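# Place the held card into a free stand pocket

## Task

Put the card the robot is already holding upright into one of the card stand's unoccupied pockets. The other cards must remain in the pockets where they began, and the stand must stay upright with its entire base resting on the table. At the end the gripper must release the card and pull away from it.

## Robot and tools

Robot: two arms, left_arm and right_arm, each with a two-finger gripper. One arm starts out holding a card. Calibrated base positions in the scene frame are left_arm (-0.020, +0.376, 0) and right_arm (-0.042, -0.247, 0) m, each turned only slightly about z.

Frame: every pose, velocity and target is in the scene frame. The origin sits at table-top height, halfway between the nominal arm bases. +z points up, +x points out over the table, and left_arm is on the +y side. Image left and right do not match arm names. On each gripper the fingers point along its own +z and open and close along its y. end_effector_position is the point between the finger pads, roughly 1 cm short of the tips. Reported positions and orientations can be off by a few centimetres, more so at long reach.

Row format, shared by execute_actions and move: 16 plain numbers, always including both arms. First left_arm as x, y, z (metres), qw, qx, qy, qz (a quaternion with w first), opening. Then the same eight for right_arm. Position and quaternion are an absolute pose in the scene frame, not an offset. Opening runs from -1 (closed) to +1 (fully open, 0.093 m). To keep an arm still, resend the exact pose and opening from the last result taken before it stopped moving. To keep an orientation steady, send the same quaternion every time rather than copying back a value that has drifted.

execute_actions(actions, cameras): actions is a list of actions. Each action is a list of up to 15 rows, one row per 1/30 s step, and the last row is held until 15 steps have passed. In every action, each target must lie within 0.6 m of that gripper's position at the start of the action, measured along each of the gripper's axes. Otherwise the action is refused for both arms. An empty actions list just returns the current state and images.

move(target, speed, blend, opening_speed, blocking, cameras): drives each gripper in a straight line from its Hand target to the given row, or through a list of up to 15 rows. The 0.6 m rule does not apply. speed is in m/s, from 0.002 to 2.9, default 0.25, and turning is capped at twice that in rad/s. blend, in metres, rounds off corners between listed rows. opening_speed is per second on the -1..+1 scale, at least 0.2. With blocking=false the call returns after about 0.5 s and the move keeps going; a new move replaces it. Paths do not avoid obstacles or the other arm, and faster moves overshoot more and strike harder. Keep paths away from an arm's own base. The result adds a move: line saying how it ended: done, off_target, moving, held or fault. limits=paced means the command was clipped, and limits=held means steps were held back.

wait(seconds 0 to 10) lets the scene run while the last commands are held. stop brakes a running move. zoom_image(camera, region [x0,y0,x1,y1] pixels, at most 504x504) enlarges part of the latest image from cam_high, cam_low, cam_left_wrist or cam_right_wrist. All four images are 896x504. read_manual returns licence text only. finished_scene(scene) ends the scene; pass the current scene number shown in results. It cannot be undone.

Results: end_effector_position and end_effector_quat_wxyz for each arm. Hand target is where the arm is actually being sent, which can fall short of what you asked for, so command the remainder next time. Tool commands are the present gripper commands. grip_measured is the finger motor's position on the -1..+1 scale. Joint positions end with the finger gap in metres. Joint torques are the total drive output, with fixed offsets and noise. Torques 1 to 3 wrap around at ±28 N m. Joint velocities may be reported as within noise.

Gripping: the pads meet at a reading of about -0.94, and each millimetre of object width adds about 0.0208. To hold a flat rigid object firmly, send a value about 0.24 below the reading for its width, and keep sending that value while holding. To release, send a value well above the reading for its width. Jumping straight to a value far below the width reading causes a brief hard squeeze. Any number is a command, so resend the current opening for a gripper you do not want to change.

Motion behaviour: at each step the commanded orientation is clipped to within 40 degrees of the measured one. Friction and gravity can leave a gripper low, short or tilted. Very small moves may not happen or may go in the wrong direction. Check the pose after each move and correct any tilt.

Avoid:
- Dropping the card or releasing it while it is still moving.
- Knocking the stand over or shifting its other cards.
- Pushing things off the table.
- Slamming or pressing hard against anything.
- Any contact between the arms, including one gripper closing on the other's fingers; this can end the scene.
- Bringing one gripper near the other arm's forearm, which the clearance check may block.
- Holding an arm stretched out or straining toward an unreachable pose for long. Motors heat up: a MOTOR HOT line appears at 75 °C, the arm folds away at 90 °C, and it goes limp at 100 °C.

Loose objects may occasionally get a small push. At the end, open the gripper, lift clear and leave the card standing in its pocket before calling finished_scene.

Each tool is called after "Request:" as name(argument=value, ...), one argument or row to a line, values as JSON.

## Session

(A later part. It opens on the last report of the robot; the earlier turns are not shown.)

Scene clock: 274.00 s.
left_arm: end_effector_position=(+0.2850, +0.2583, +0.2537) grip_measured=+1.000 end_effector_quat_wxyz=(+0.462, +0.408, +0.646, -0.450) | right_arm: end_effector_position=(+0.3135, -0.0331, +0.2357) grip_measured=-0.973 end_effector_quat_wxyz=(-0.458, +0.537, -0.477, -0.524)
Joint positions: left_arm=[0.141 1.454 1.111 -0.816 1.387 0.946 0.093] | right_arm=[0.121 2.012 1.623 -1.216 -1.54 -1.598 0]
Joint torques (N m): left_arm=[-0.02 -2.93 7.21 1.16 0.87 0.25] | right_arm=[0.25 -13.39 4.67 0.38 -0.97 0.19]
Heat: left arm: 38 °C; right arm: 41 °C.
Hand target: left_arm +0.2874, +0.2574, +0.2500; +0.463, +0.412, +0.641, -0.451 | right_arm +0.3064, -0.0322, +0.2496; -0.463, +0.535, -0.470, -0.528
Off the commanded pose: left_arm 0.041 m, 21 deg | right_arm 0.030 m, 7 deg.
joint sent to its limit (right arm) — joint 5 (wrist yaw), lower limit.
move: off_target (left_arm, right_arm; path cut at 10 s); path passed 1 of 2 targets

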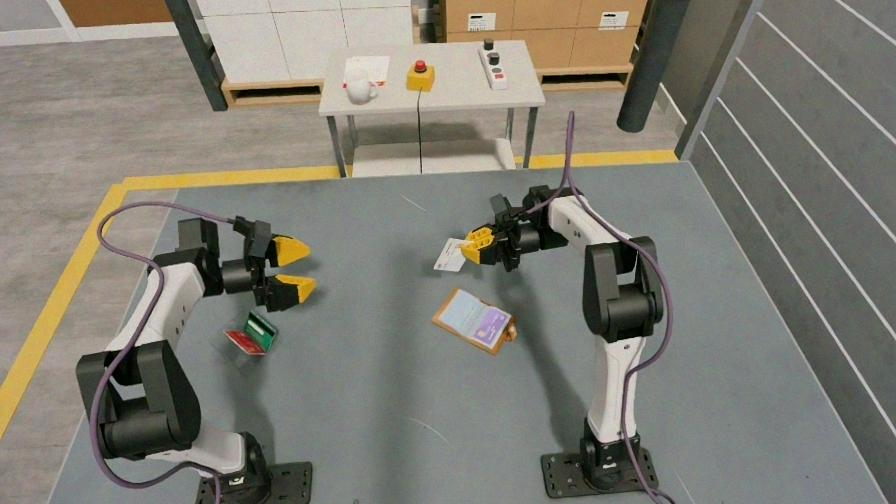

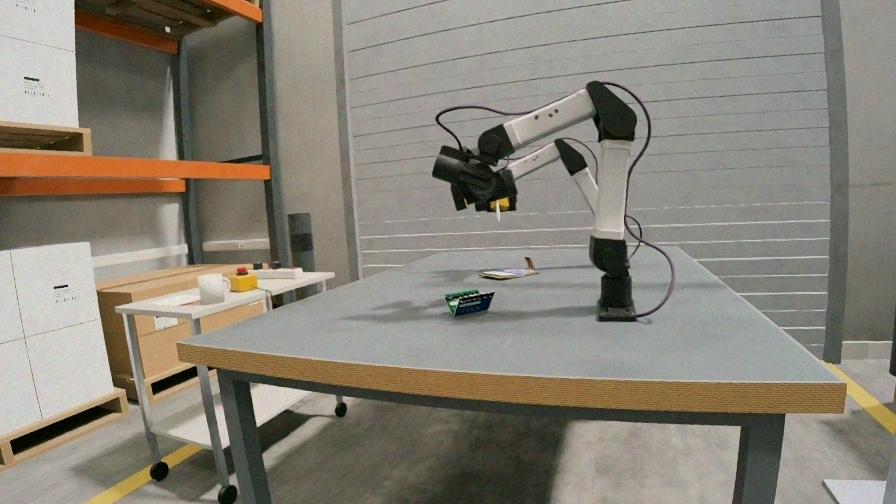

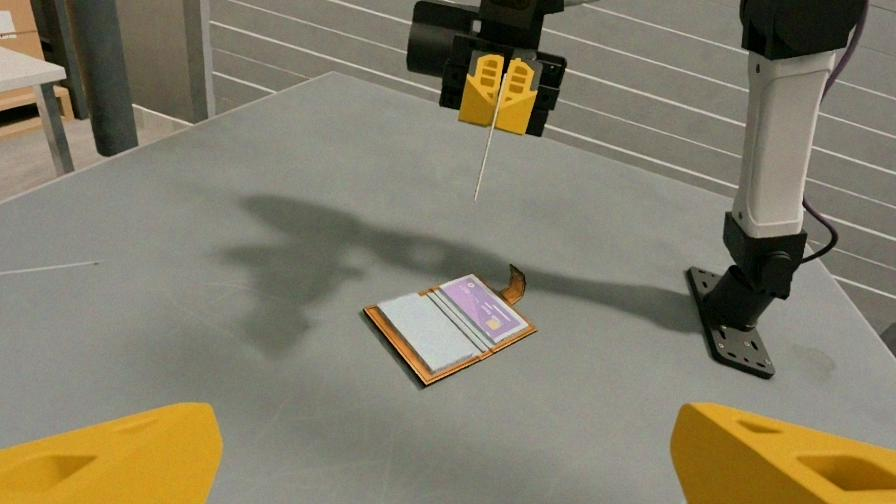

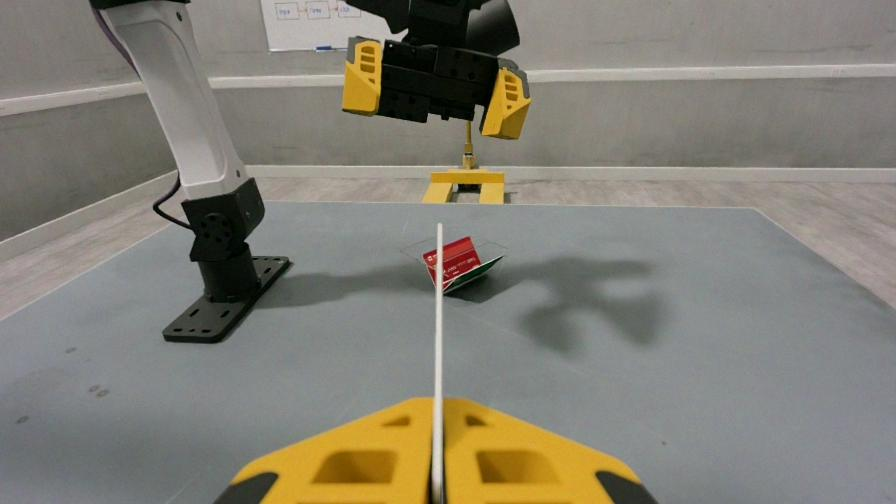

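Request:
move(
  target=[0.27,0.22,0.25,0.5,0.5,0.5,-0.5,1,0.27,0.01,0.25,0.5,-0.5,0.5,0.5,-1],
  speed=0.2,
)

Scene clock: 287.43 s.
left_arm: end_effector_position=(+0.2681, +0.2205, +0.2557) grip_measured=+1.000 end_effector_quat_wxyz=(+0.509, +0.493, +0.515, -0.482) | right_arm: end_effector_position=(+0.2768, +0.0105, +0.2375) grip_measured=-0.973 end_effector_quat_wxyz=(-0.428, +0.571, -0.436, -0.549)
Joint positions: left_arm=[0.024 1.522 1.084 -0.781 1.554 1.224 0.093] | right_arm=[0.253 1.964 1.561 -1.118 -1.54 -1.531 0]
Joint torques (N m): left_arm=[0.01 -3.04 6.78 0.93 0.89 0.29] | right_arm=[0.06 -12.75 4.71 0.52 -0.95 0.29]
Heat: left arm: 39 °C; right arm: 50 °C.
Hand target: left_arm +0.2698, +0.2195, +0.2501; +0.508, +0.492, +0.513, -0.487 | right_arm +0.2702, +0.0097, +0.2498; -0.428, +0.564, -0.434, -0.557
Off the commanded pose: left_arm 0.006 m, 3 deg | right_arm 0.014 m, 15 deg.
joint sent to its limit (left arm) — joint 5 (wrist yaw), upper limit. The joint targets are off in orientation, not in position.
joint sent to its limit (right arm) — joint 5 (wrist yaw), lower limit. The joint targets are off in orientation, not in position.
move: off_target (left_arm, right_arm)

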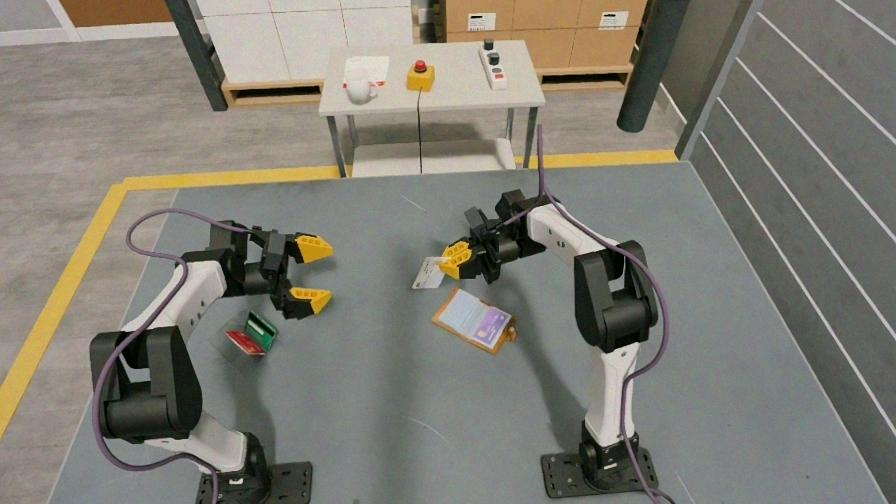

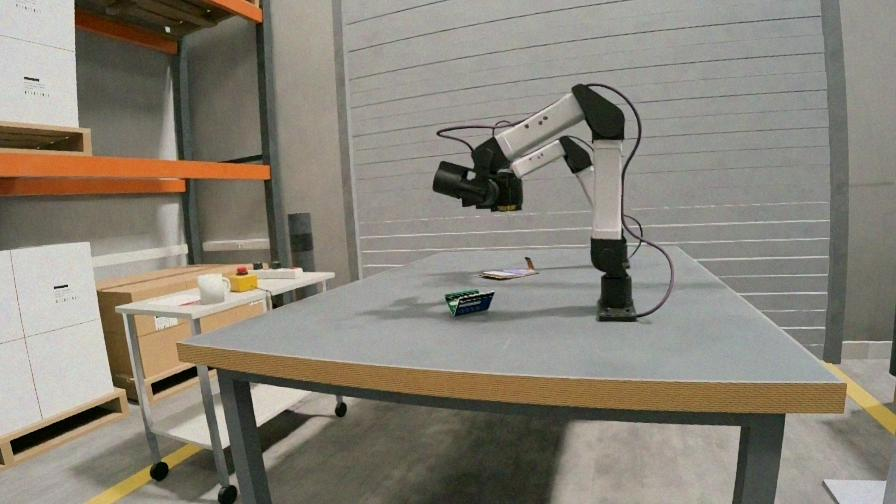

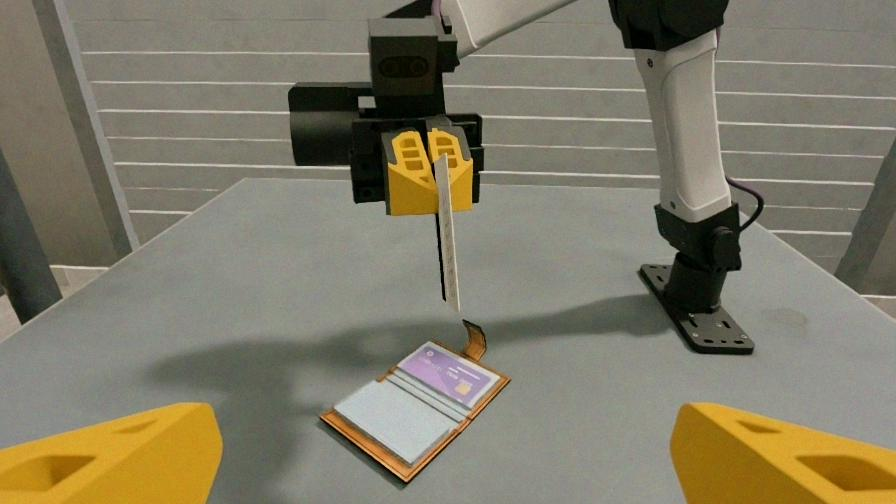

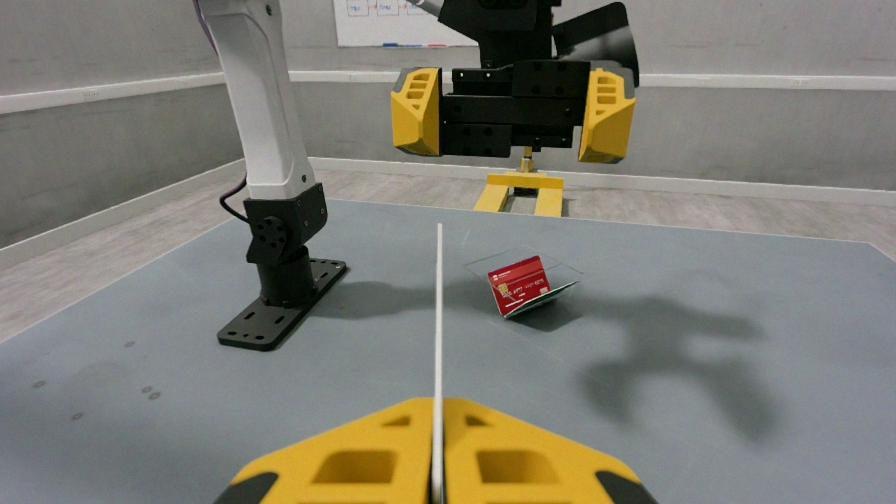

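Request:
move(
  target=[
    [0.29,0.25,0.25,0.653,0.271,0.653,-0.271,1,0.31,-0.07,0.25,0.653,-0.271,0.653,0.271,-1],
    [0.27,0.20,0.25,0.5,0.5,0.5,-0.5,1,0.27,0.0,0.25,0.5,-0.5,0.5,0.5,-1],
  ],
  speed=0.25,
)

Scene clock: 314.33 s.
left_arm: end_effector_position=(+0.2678, +0.2015, +0.2480) grip_measured=+1.000 end_effector_quat_wxyz=(+0.498, +0.491, +0.510, -0.501) | right_arm: end_effector_position=(+0.2671, -0.0032, +0.2401) grip_measured=-0.973 end_effector_quat_wxyz=(+0.490, -0.489, +0.518, +0.503)
Joint positions: left_arm=[-0.043 1.465 0.707 0.716 1.532 0.018 0.093] | right_arm=[0.239 1.595 0.808 0.735 -1.311 -0.009 0]
Joint torques (N m): left_arm=[-0.08 -2.97 8.76 1.72 0.25 0.17] | right_arm=[0.29 -5.35 8.62 2.2 -0.17 -0.12]
Heat: left arm: 39 °C; right arm: 50 °C.
Hand target: left_arm +0.2699, +0.2000, +0.2500; +0.500, +0.500, +0.500, -0.500 | right_arm +0.2697, -0.0002, +0.2499; +0.500, -0.500, +0.500, +0.499
Off the commanded pose: left_arm 0.003 m, 2 deg | right_arm 0.011 m, 3 deg.
move: off_target (right_arm)

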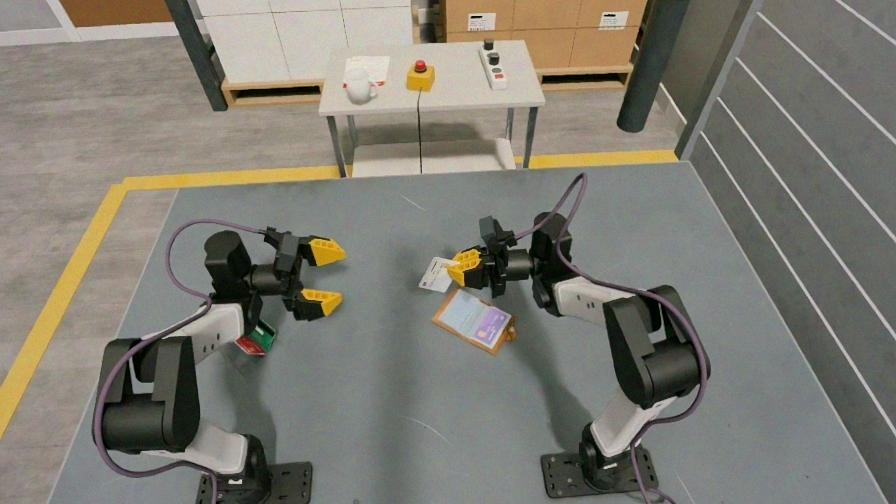

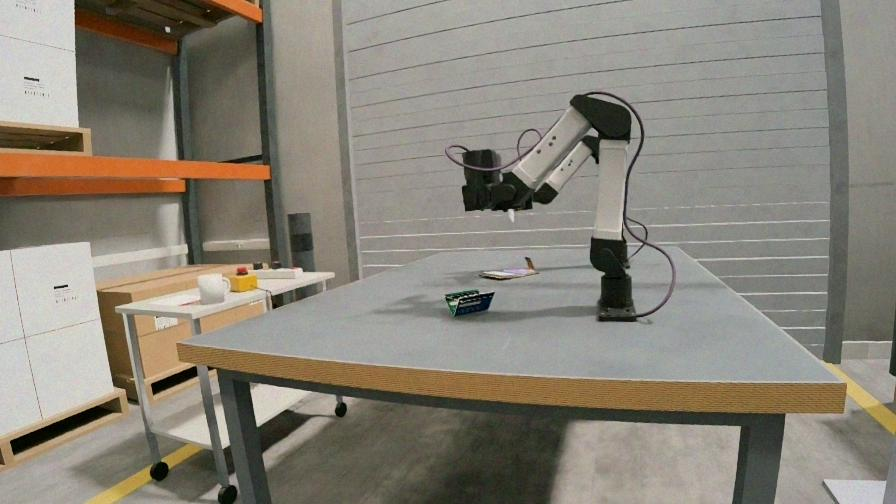

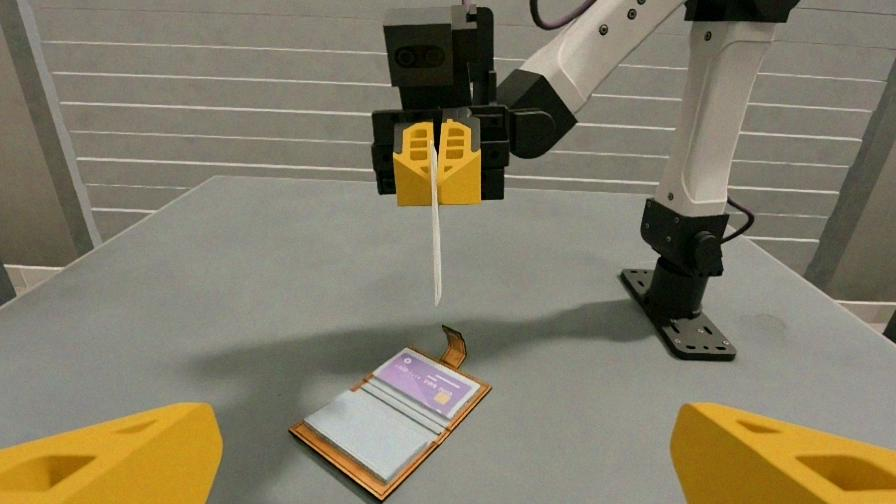

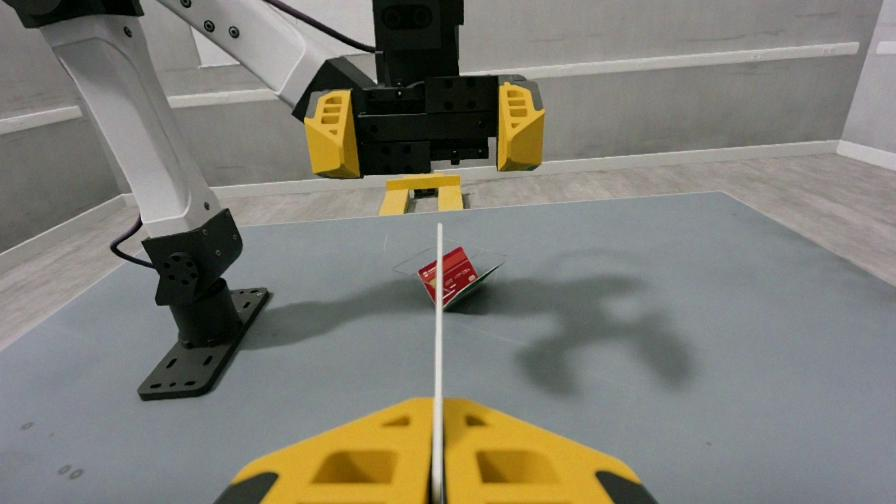

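Request:
zoom_image(
  camera="cam_left_wrist",
  region=[350, 80, 550, 320],
)

Request:
zoom_image(
  camera="cam_right_wrist",
  region=[350, 200, 550, 330],
)

Request:
zoom_image(
  camera="cam_high",
  region=[280, 210, 520, 340],
)

Scaled by 2.100 (camera's finer frame: 1280x720).

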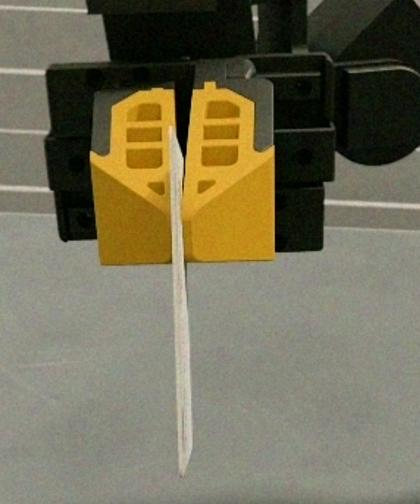

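Scaled by 2.520 (camera's finer frame: 1280x720).

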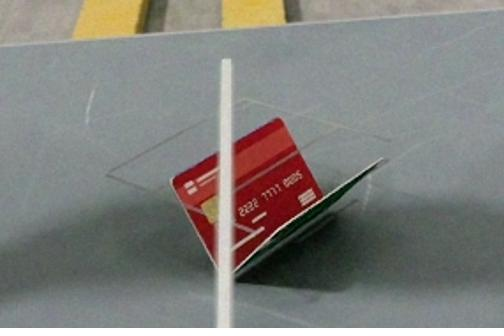

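Scaled by 2.100 (camera's finer frame: 1280x720).

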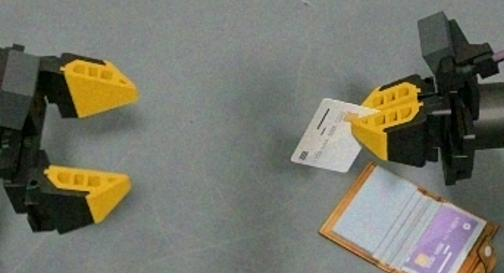

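Request:
zoom_image(
  camera="cam_low",
  region=[450, 130, 570, 240],
)

Request:
zoom_image(
  camera="cam_high",
  region=[400, 210, 520, 310],
)

Scaled by 4.200 (camera's finer frame: 1280x720).

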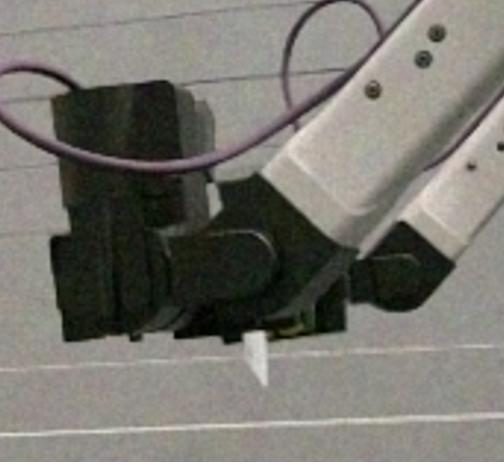

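Scaled by 4.200 (camera's finer frame: 1280x720).

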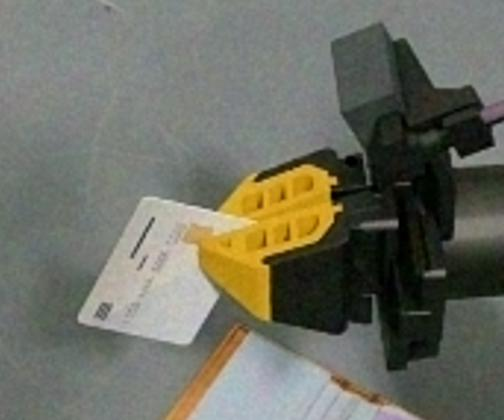

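Request:
move(
  target=[0.274,0.11,0.242,0.5,0.5,0.5,-0.5,1,0.27,0.0,0.25,0.5,-0.5,0.5,0.5,-1],
  speed=0.12,
  cameras=["cam_left_wrist","cam_high","cam_low","cam_right_wrist"],
)

Request:
zoom_image(
  camera="cam_left_wrist",
  region=[350, 180, 550, 504],
)

Request:
zoom_image(
  camera="cam_high",
  region=[340, 210, 520, 310],
)

Scene clock: 385.07 s.
left_arm: end_effector_position=(+0.2678, +0.1126, +0.2409) grip_measured=+1.000 end_effector_quat_wxyz=(+0.497, +0.504, +0.498, -0.501) | right_arm: end_effector_position=(+0.2667, -0.0031, +0.2410) grip_measured=-0.973 end_effector_quat_wxyz=(+0.492, -0.491, +0.515, +0.503)
Joint positions: left_arm=[-0.339 1.563 0.756 0.797 1.262 0.011 0.093] | right_arm=[0.239 1.595 0.808 0.744 -1.315 -0.008 0]
Joint torques (N m): left_arm=[0.08 -3.66 8.79 1.92 0.02 -0.03] | right_arm=[0.29 -5.33 8.57 2.14 -0.13 -0.08]
Heat: left arm: 42 °C; right arm: 46 °C.
Hand target: left_arm +0.2738, +0.1102, +0.2419; +0.500, +0.500, +0.500, -0.500 | right_arm +0.2697, -0.0002, +0.2500; +0.500, -0.500, +0.500, +0.500
Off the commanded pose: left_arm 0.007 m, 1 deg | right_arm 0.010 m, 2 deg.
move: done

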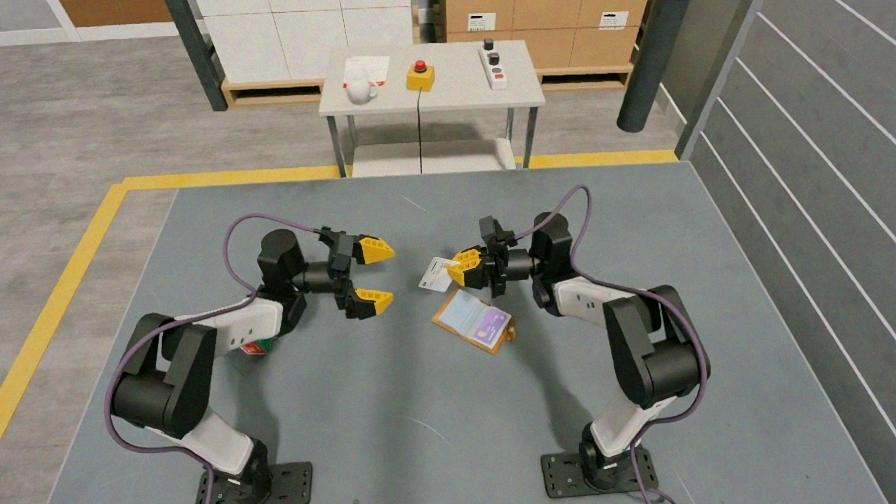

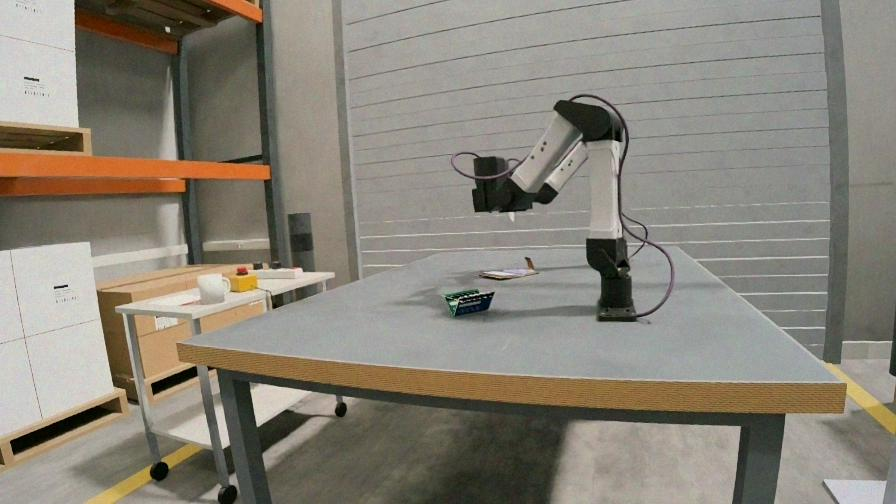

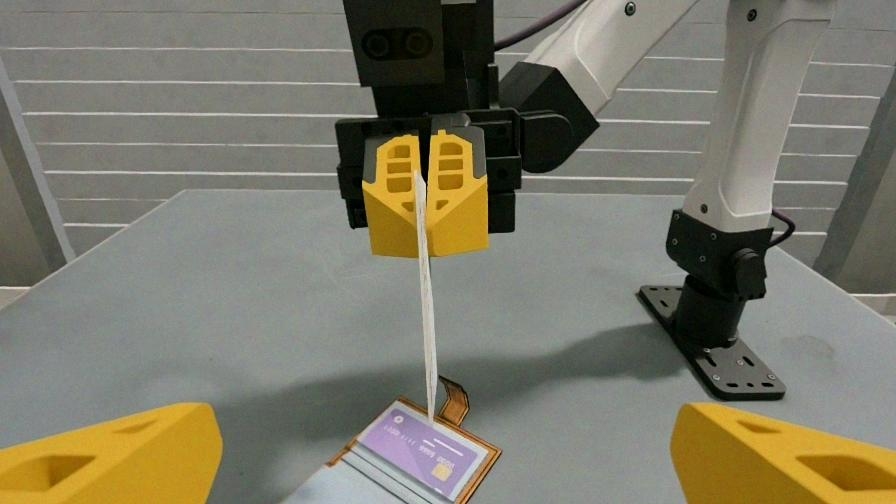

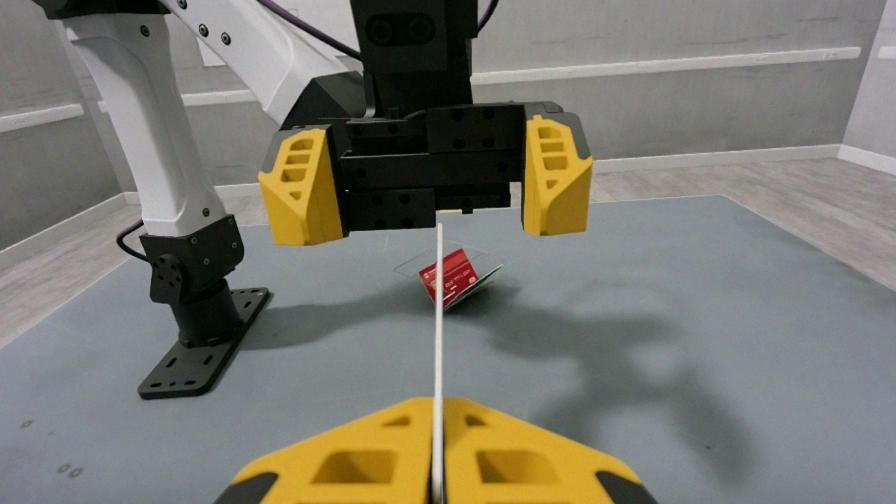

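Scaled by 1.556 (camera's finer frame: 1280x720).

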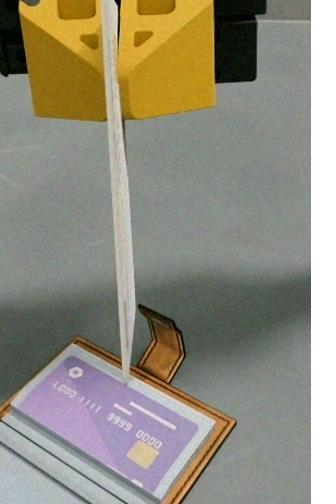

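Scaled by 2.800 (camera's finer frame: 1280x720).

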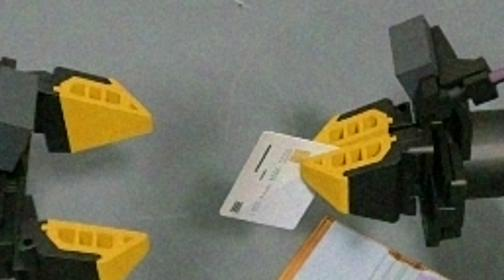

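Request:
move(
  target=[0.281,0.092,0.242,0.5,0.5,0.5,-0.5,1,0.27,0.0,0.25,0.5,-0.5,0.5,0.5,-1],
  speed=0.1,
  cameras=["cam_left_wrist","cam_high"],
)

Request:
zoom_image(
  camera="cam_left_wrist",
  region=[350, 180, 550, 504],
)

Scene clock: 395.10 s.
left_arm: end_effector_position=(+0.2749, +0.0951, +0.2416) grip_measured=+1.000 end_effector_quat_wxyz=(+0.498, +0.504, +0.497, -0.501) | right_arm: end_effector_position=(+0.2667, -0.0031, +0.2412) grip_measured=-0.973 end_effector_quat_wxyz=(+0.492, -0.491, +0.514, +0.502)
Joint positions: left_arm=[-0.384 1.609 0.805 0.798 1.216 0.01 0.093] | right_arm=[0.239 1.595 0.808 0.745 -1.315 -0.008 0]
Joint torques (N m): left_arm=[-0.01 -3.95 8.83 1.95 0 -0.02] | right_arm=[0.29 -5.31 8.58 2.13 -0.13 -0.08]
Heat: left arm: 41 °C; right arm: 46 °C.
Hand target: left_arm +0.2808, +0.0922, +0.2420; +0.500, +0.500, +0.500, -0.500 | right_arm +0.2697, -0.0002, +0.2499; +0.500, -0.500, +0.500, +0.500
Off the commanded pose: left_arm 0.007 m, 1 deg | right_arm 0.010 m, 2 deg.
move: done
Images, in order (width x height): cam_high 896x504, cam_left_wrist 896x504.

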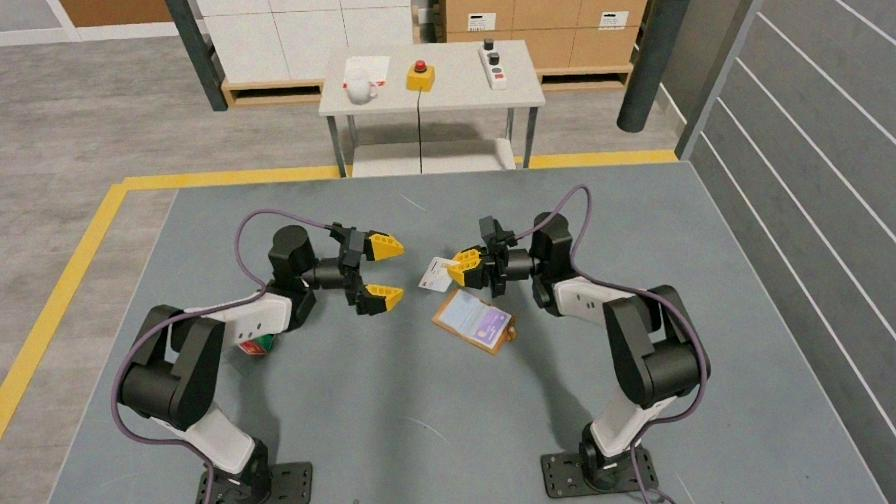

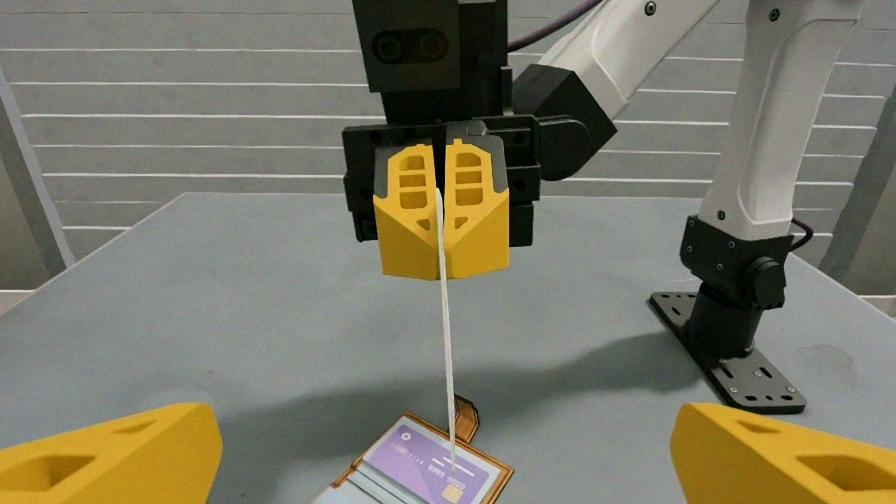

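Scaled by 1.556 (camera's finer frame: 1280x720).

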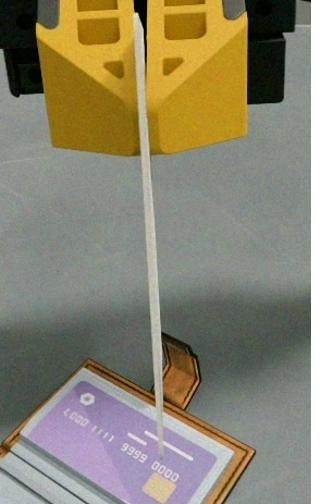

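Request:
move(
  target=[0.281,0.069,0.242,0.489,0.489,0.511,-0.511,1,0.27,0.0,0.25,0.5,-0.5,0.5,0.5,-1],
  speed=0.05,
  cameras=["cam_left_wrist","cam_high","cam_right_wrist"],
)

Request:
zoom_image(
  camera="cam_high",
  region=[360, 210, 500, 310],
)

Scene clock: 409.23 s.
left_arm: end_effector_position=(+0.2749, +0.0723, +0.2425) grip_measured=+1.000 end_effector_quat_wxyz=(+0.488, +0.494, +0.507, -0.511) | right_arm: end_effector_position=(+0.2667, -0.0031, +0.2412) grip_measured=-0.973 end_effector_quat_wxyz=(+0.492, -0.491, +0.514, +0.502)
Joint positions: left_arm=[-0.449 1.64 0.84 0.798 1.151 -0.033 0.093] | right_arm=[0.239 1.595 0.808 0.745 -1.315 -0.008 0]
Joint torques (N m): left_arm=[0.05 -4.19 8.88 1.98 0.01 -0.02] | right_arm=[0.32 -5.31 8.57 2.12 -0.13 -0.08]
Heat: left arm: 41 °C; right arm: 46 °C.
Hand target: left_arm +0.2808, +0.0692, +0.2420; +0.489, +0.489, +0.511, -0.511 | right_arm +0.2697, -0.0002, +0.2500; +0.500, -0.500, +0.500, +0.500
Off the commanded pose: left_arm 0.007 m, 1 deg | right_arm 0.010 m, 2 deg.
move: done
Images, in order (width x height): cam_high 896x504, cam_left_wrist 896x504, cam_right_wrist 896x504.

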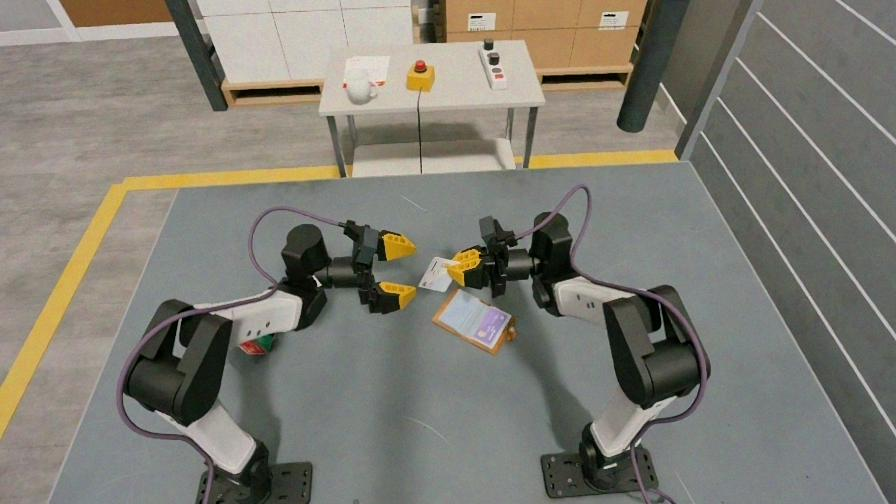

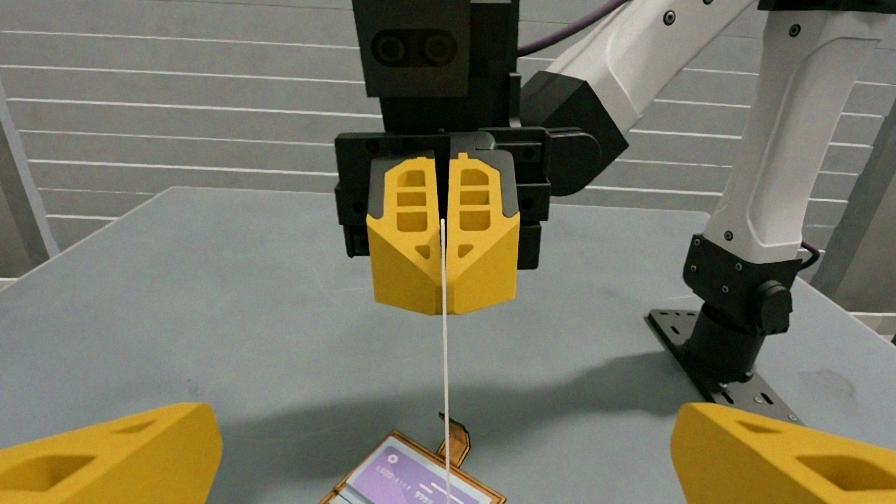

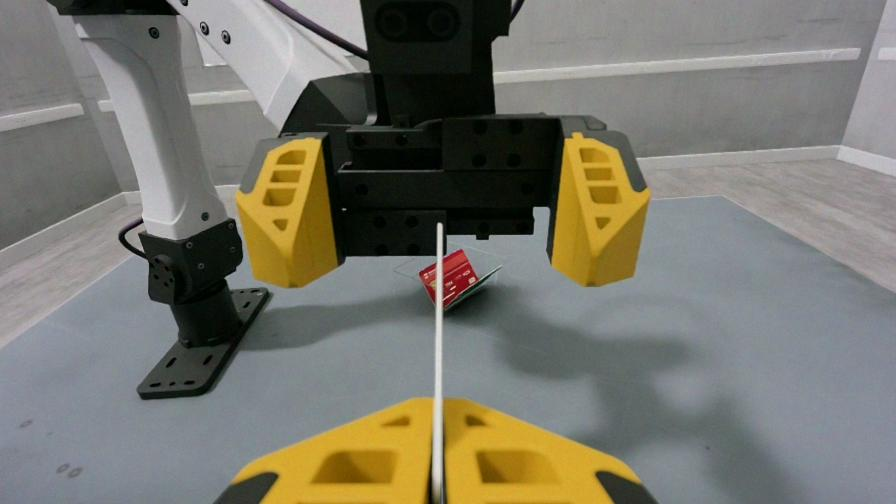

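Scaled by 3.600 (camera's finer frame: 1280x720).

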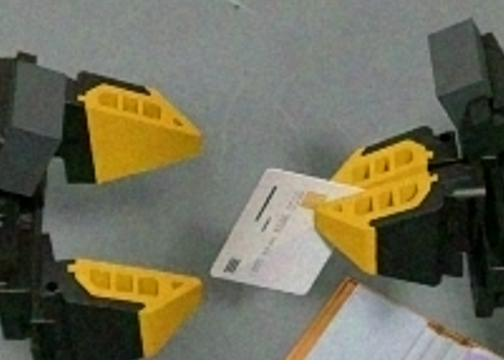

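Request:
move(
  target=[0.281,0.078,0.249,0.3917,0.5699,0.5956,-0.4094,1,0.27,0.0,0.25,0.5,-0.5,0.5,0.5,-1],
  speed=0.1,
  cameras=["cam_left_wrist","cam_high","cam_low"],
)

Request:
zoom_image(
  camera="cam_high",
  region=[360, 210, 500, 310],
)

Request:
zoom_image(
  camera="cam_low",
  region=[450, 130, 570, 240],
)

Scene clock: 469.57 s.
left_arm: end_effector_position=(+0.2800, +0.0793, +0.2448) grip_measured=+1.000 end_effector_quat_wxyz=(+0.387, +0.563, +0.598, -0.418) | right_arm: end_effector_position=(+0.2667, -0.0031, +0.2413) grip_measured=-0.973 end_effector_quat_wxyz=(+0.493, -0.491, +0.514, +0.502)
Joint positions: left_arm=[-0.454 1.593 1.257 -0.399 1.022 0.588 0.093] | right_arm=[0.239 1.595 0.808 0.746 -1.315 -0.008 0]
Joint torques (N m): left_arm=[-0.12 -6.01 9.7 1.62 0.41 0.22] | right_arm=[0.32 -5.3 8.55 2.12 -0.13 -0.08]
Heat: left arm: 41 °C; right arm: 47 °C.
Hand target: left_arm +0.2809, +0.0781, +0.2489; +0.392, +0.569, +0.596, -0.410 | right_arm +0.2697, -0.0002, +0.2499; +0.500, -0.500, +0.500, +0.500
Off the commanded pose: left_arm 0.005 m, 1 deg | right_arm 0.010 m, 2 deg.
move: done
Images, in order (width x height): cam_high 896x504, cam_low 896x504, cam_left_wrist 896x504.

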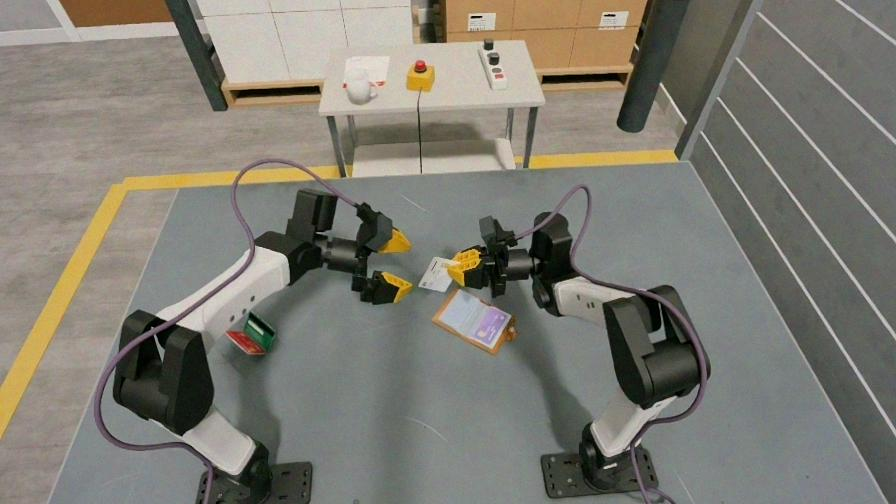

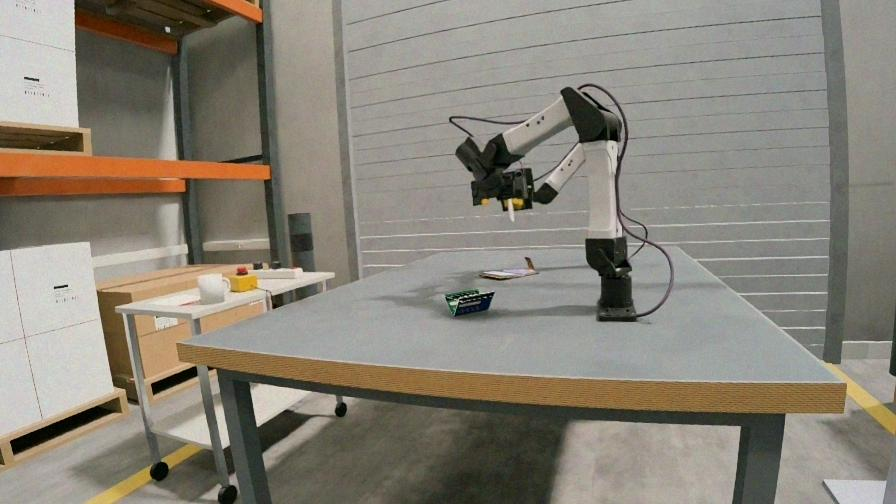

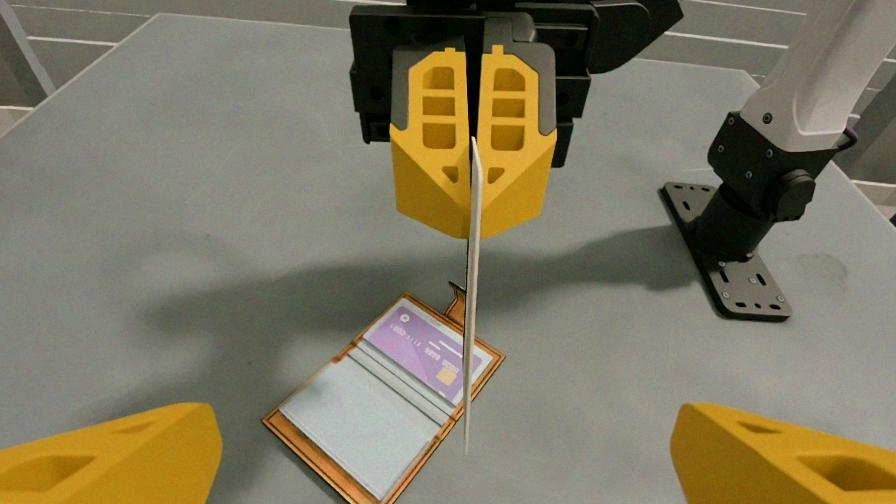

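Scaled by 3.600 (camera's finer frame: 1280x720).

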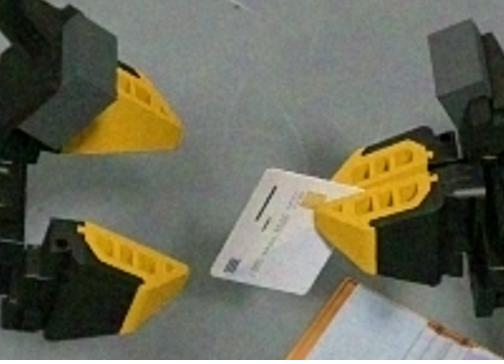

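Scaled by 4.200 (camera's finer frame: 1280x720).

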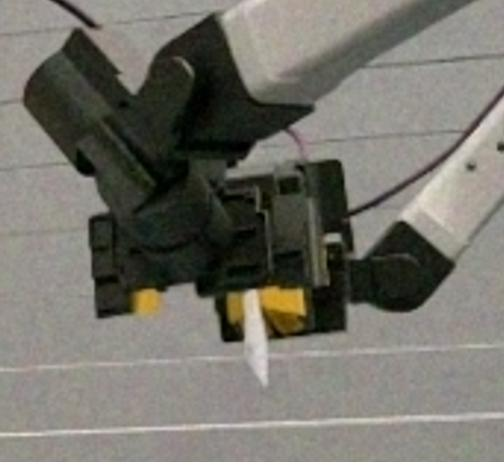

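Request:
move(
  target=[0.271,0.055,0.239,0.3917,0.5699,0.5956,-0.4094,1,0.27,0.0,0.25,0.5,-0.5,0.5,0.5,-1],
  speed=0.06,
  cameras=["cam_left_wrist","cam_high","cam_low"],
)

Request:
zoom_image(
  camera="cam_high",
  region=[360, 210, 500, 310],
)

Request:
zoom_image(
  camera="cam_low",
  region=[450, 130, 570, 240],
)

Scene clock: 500.97 s.
left_arm: end_effector_position=(+0.2703, +0.0550, +0.2431) grip_measured=+1.000 end_effector_quat_wxyz=(+0.393, +0.573, +0.589, -0.412) | right_arm: end_effector_position=(+0.2667, -0.0031, +0.2413) grip_measured=-0.973 end_effector_quat_wxyz=(+0.493, -0.491, +0.514, +0.502)
Joint positions: left_arm=[-0.531 1.593 1.235 -0.304 0.964 0.533 0.093] | right_arm=[0.239 1.595 0.808 0.746 -1.315 -0.008 0]
Joint torques (N m): left_arm=[0.1 -6.06 6.83 1.95 0.43 -0.07] | right_arm=[0.29 -5.3 8.55 2.12 -0.13 -0.08]
Heat: left arm: 44 °C; right arm: 48 °C.
Hand target: left_arm +0.2710, +0.0550, +0.2390; +0.391, +0.570, +0.595, -0.409 | right_arm +0.2697, -0.0002, +0.2500; +0.500, -0.500, +0.500, +0.500
Off the commanded pose: left_arm 0.004 m, 1 deg | right_arm 0.010 m, 2 deg.
move: done
Images, in order (width x height): cam_high 896x504, cam_low 896x504, cam_left_wrist 896x504.

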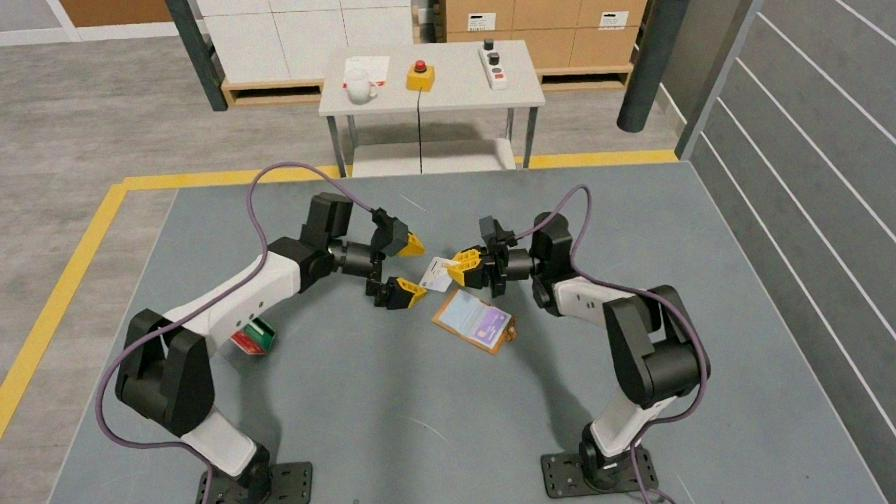

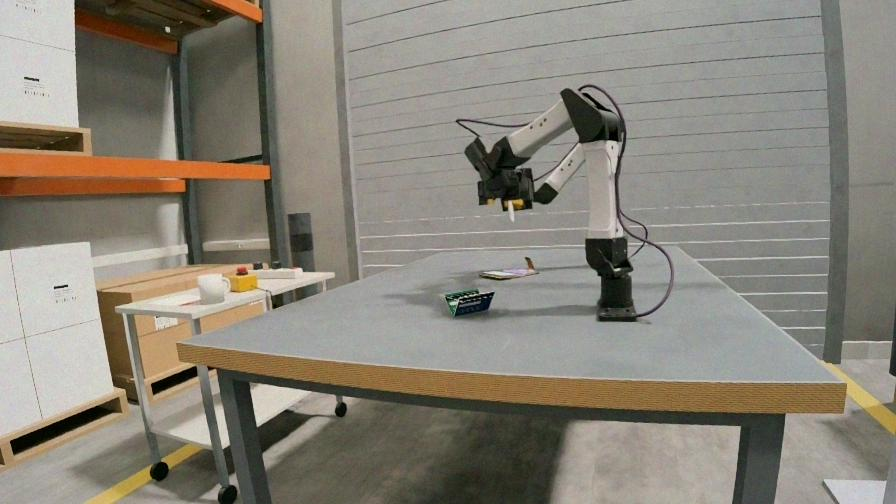

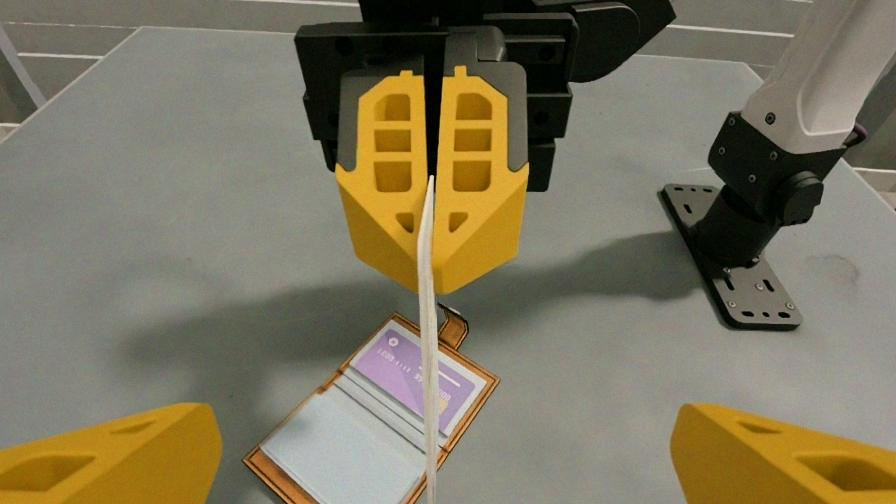

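Scaled by 3.600 (camera's finer frame: 1280x720).

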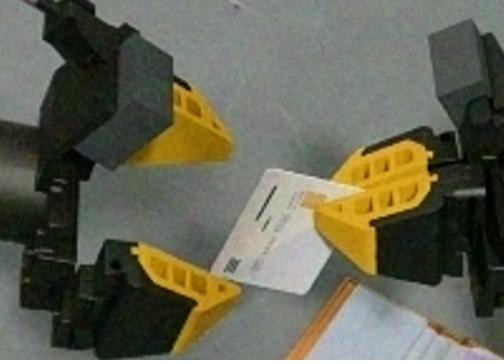

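Scaled by 4.200 (camera's finer frame: 1280x720).

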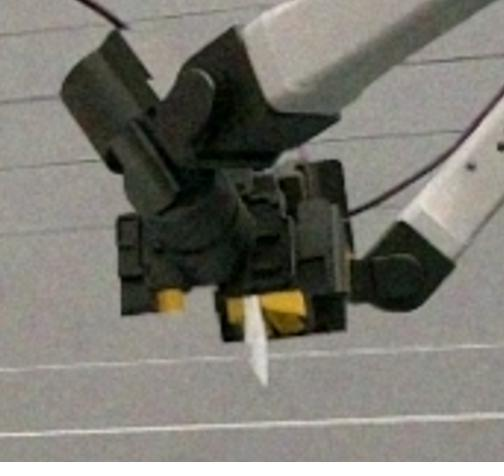

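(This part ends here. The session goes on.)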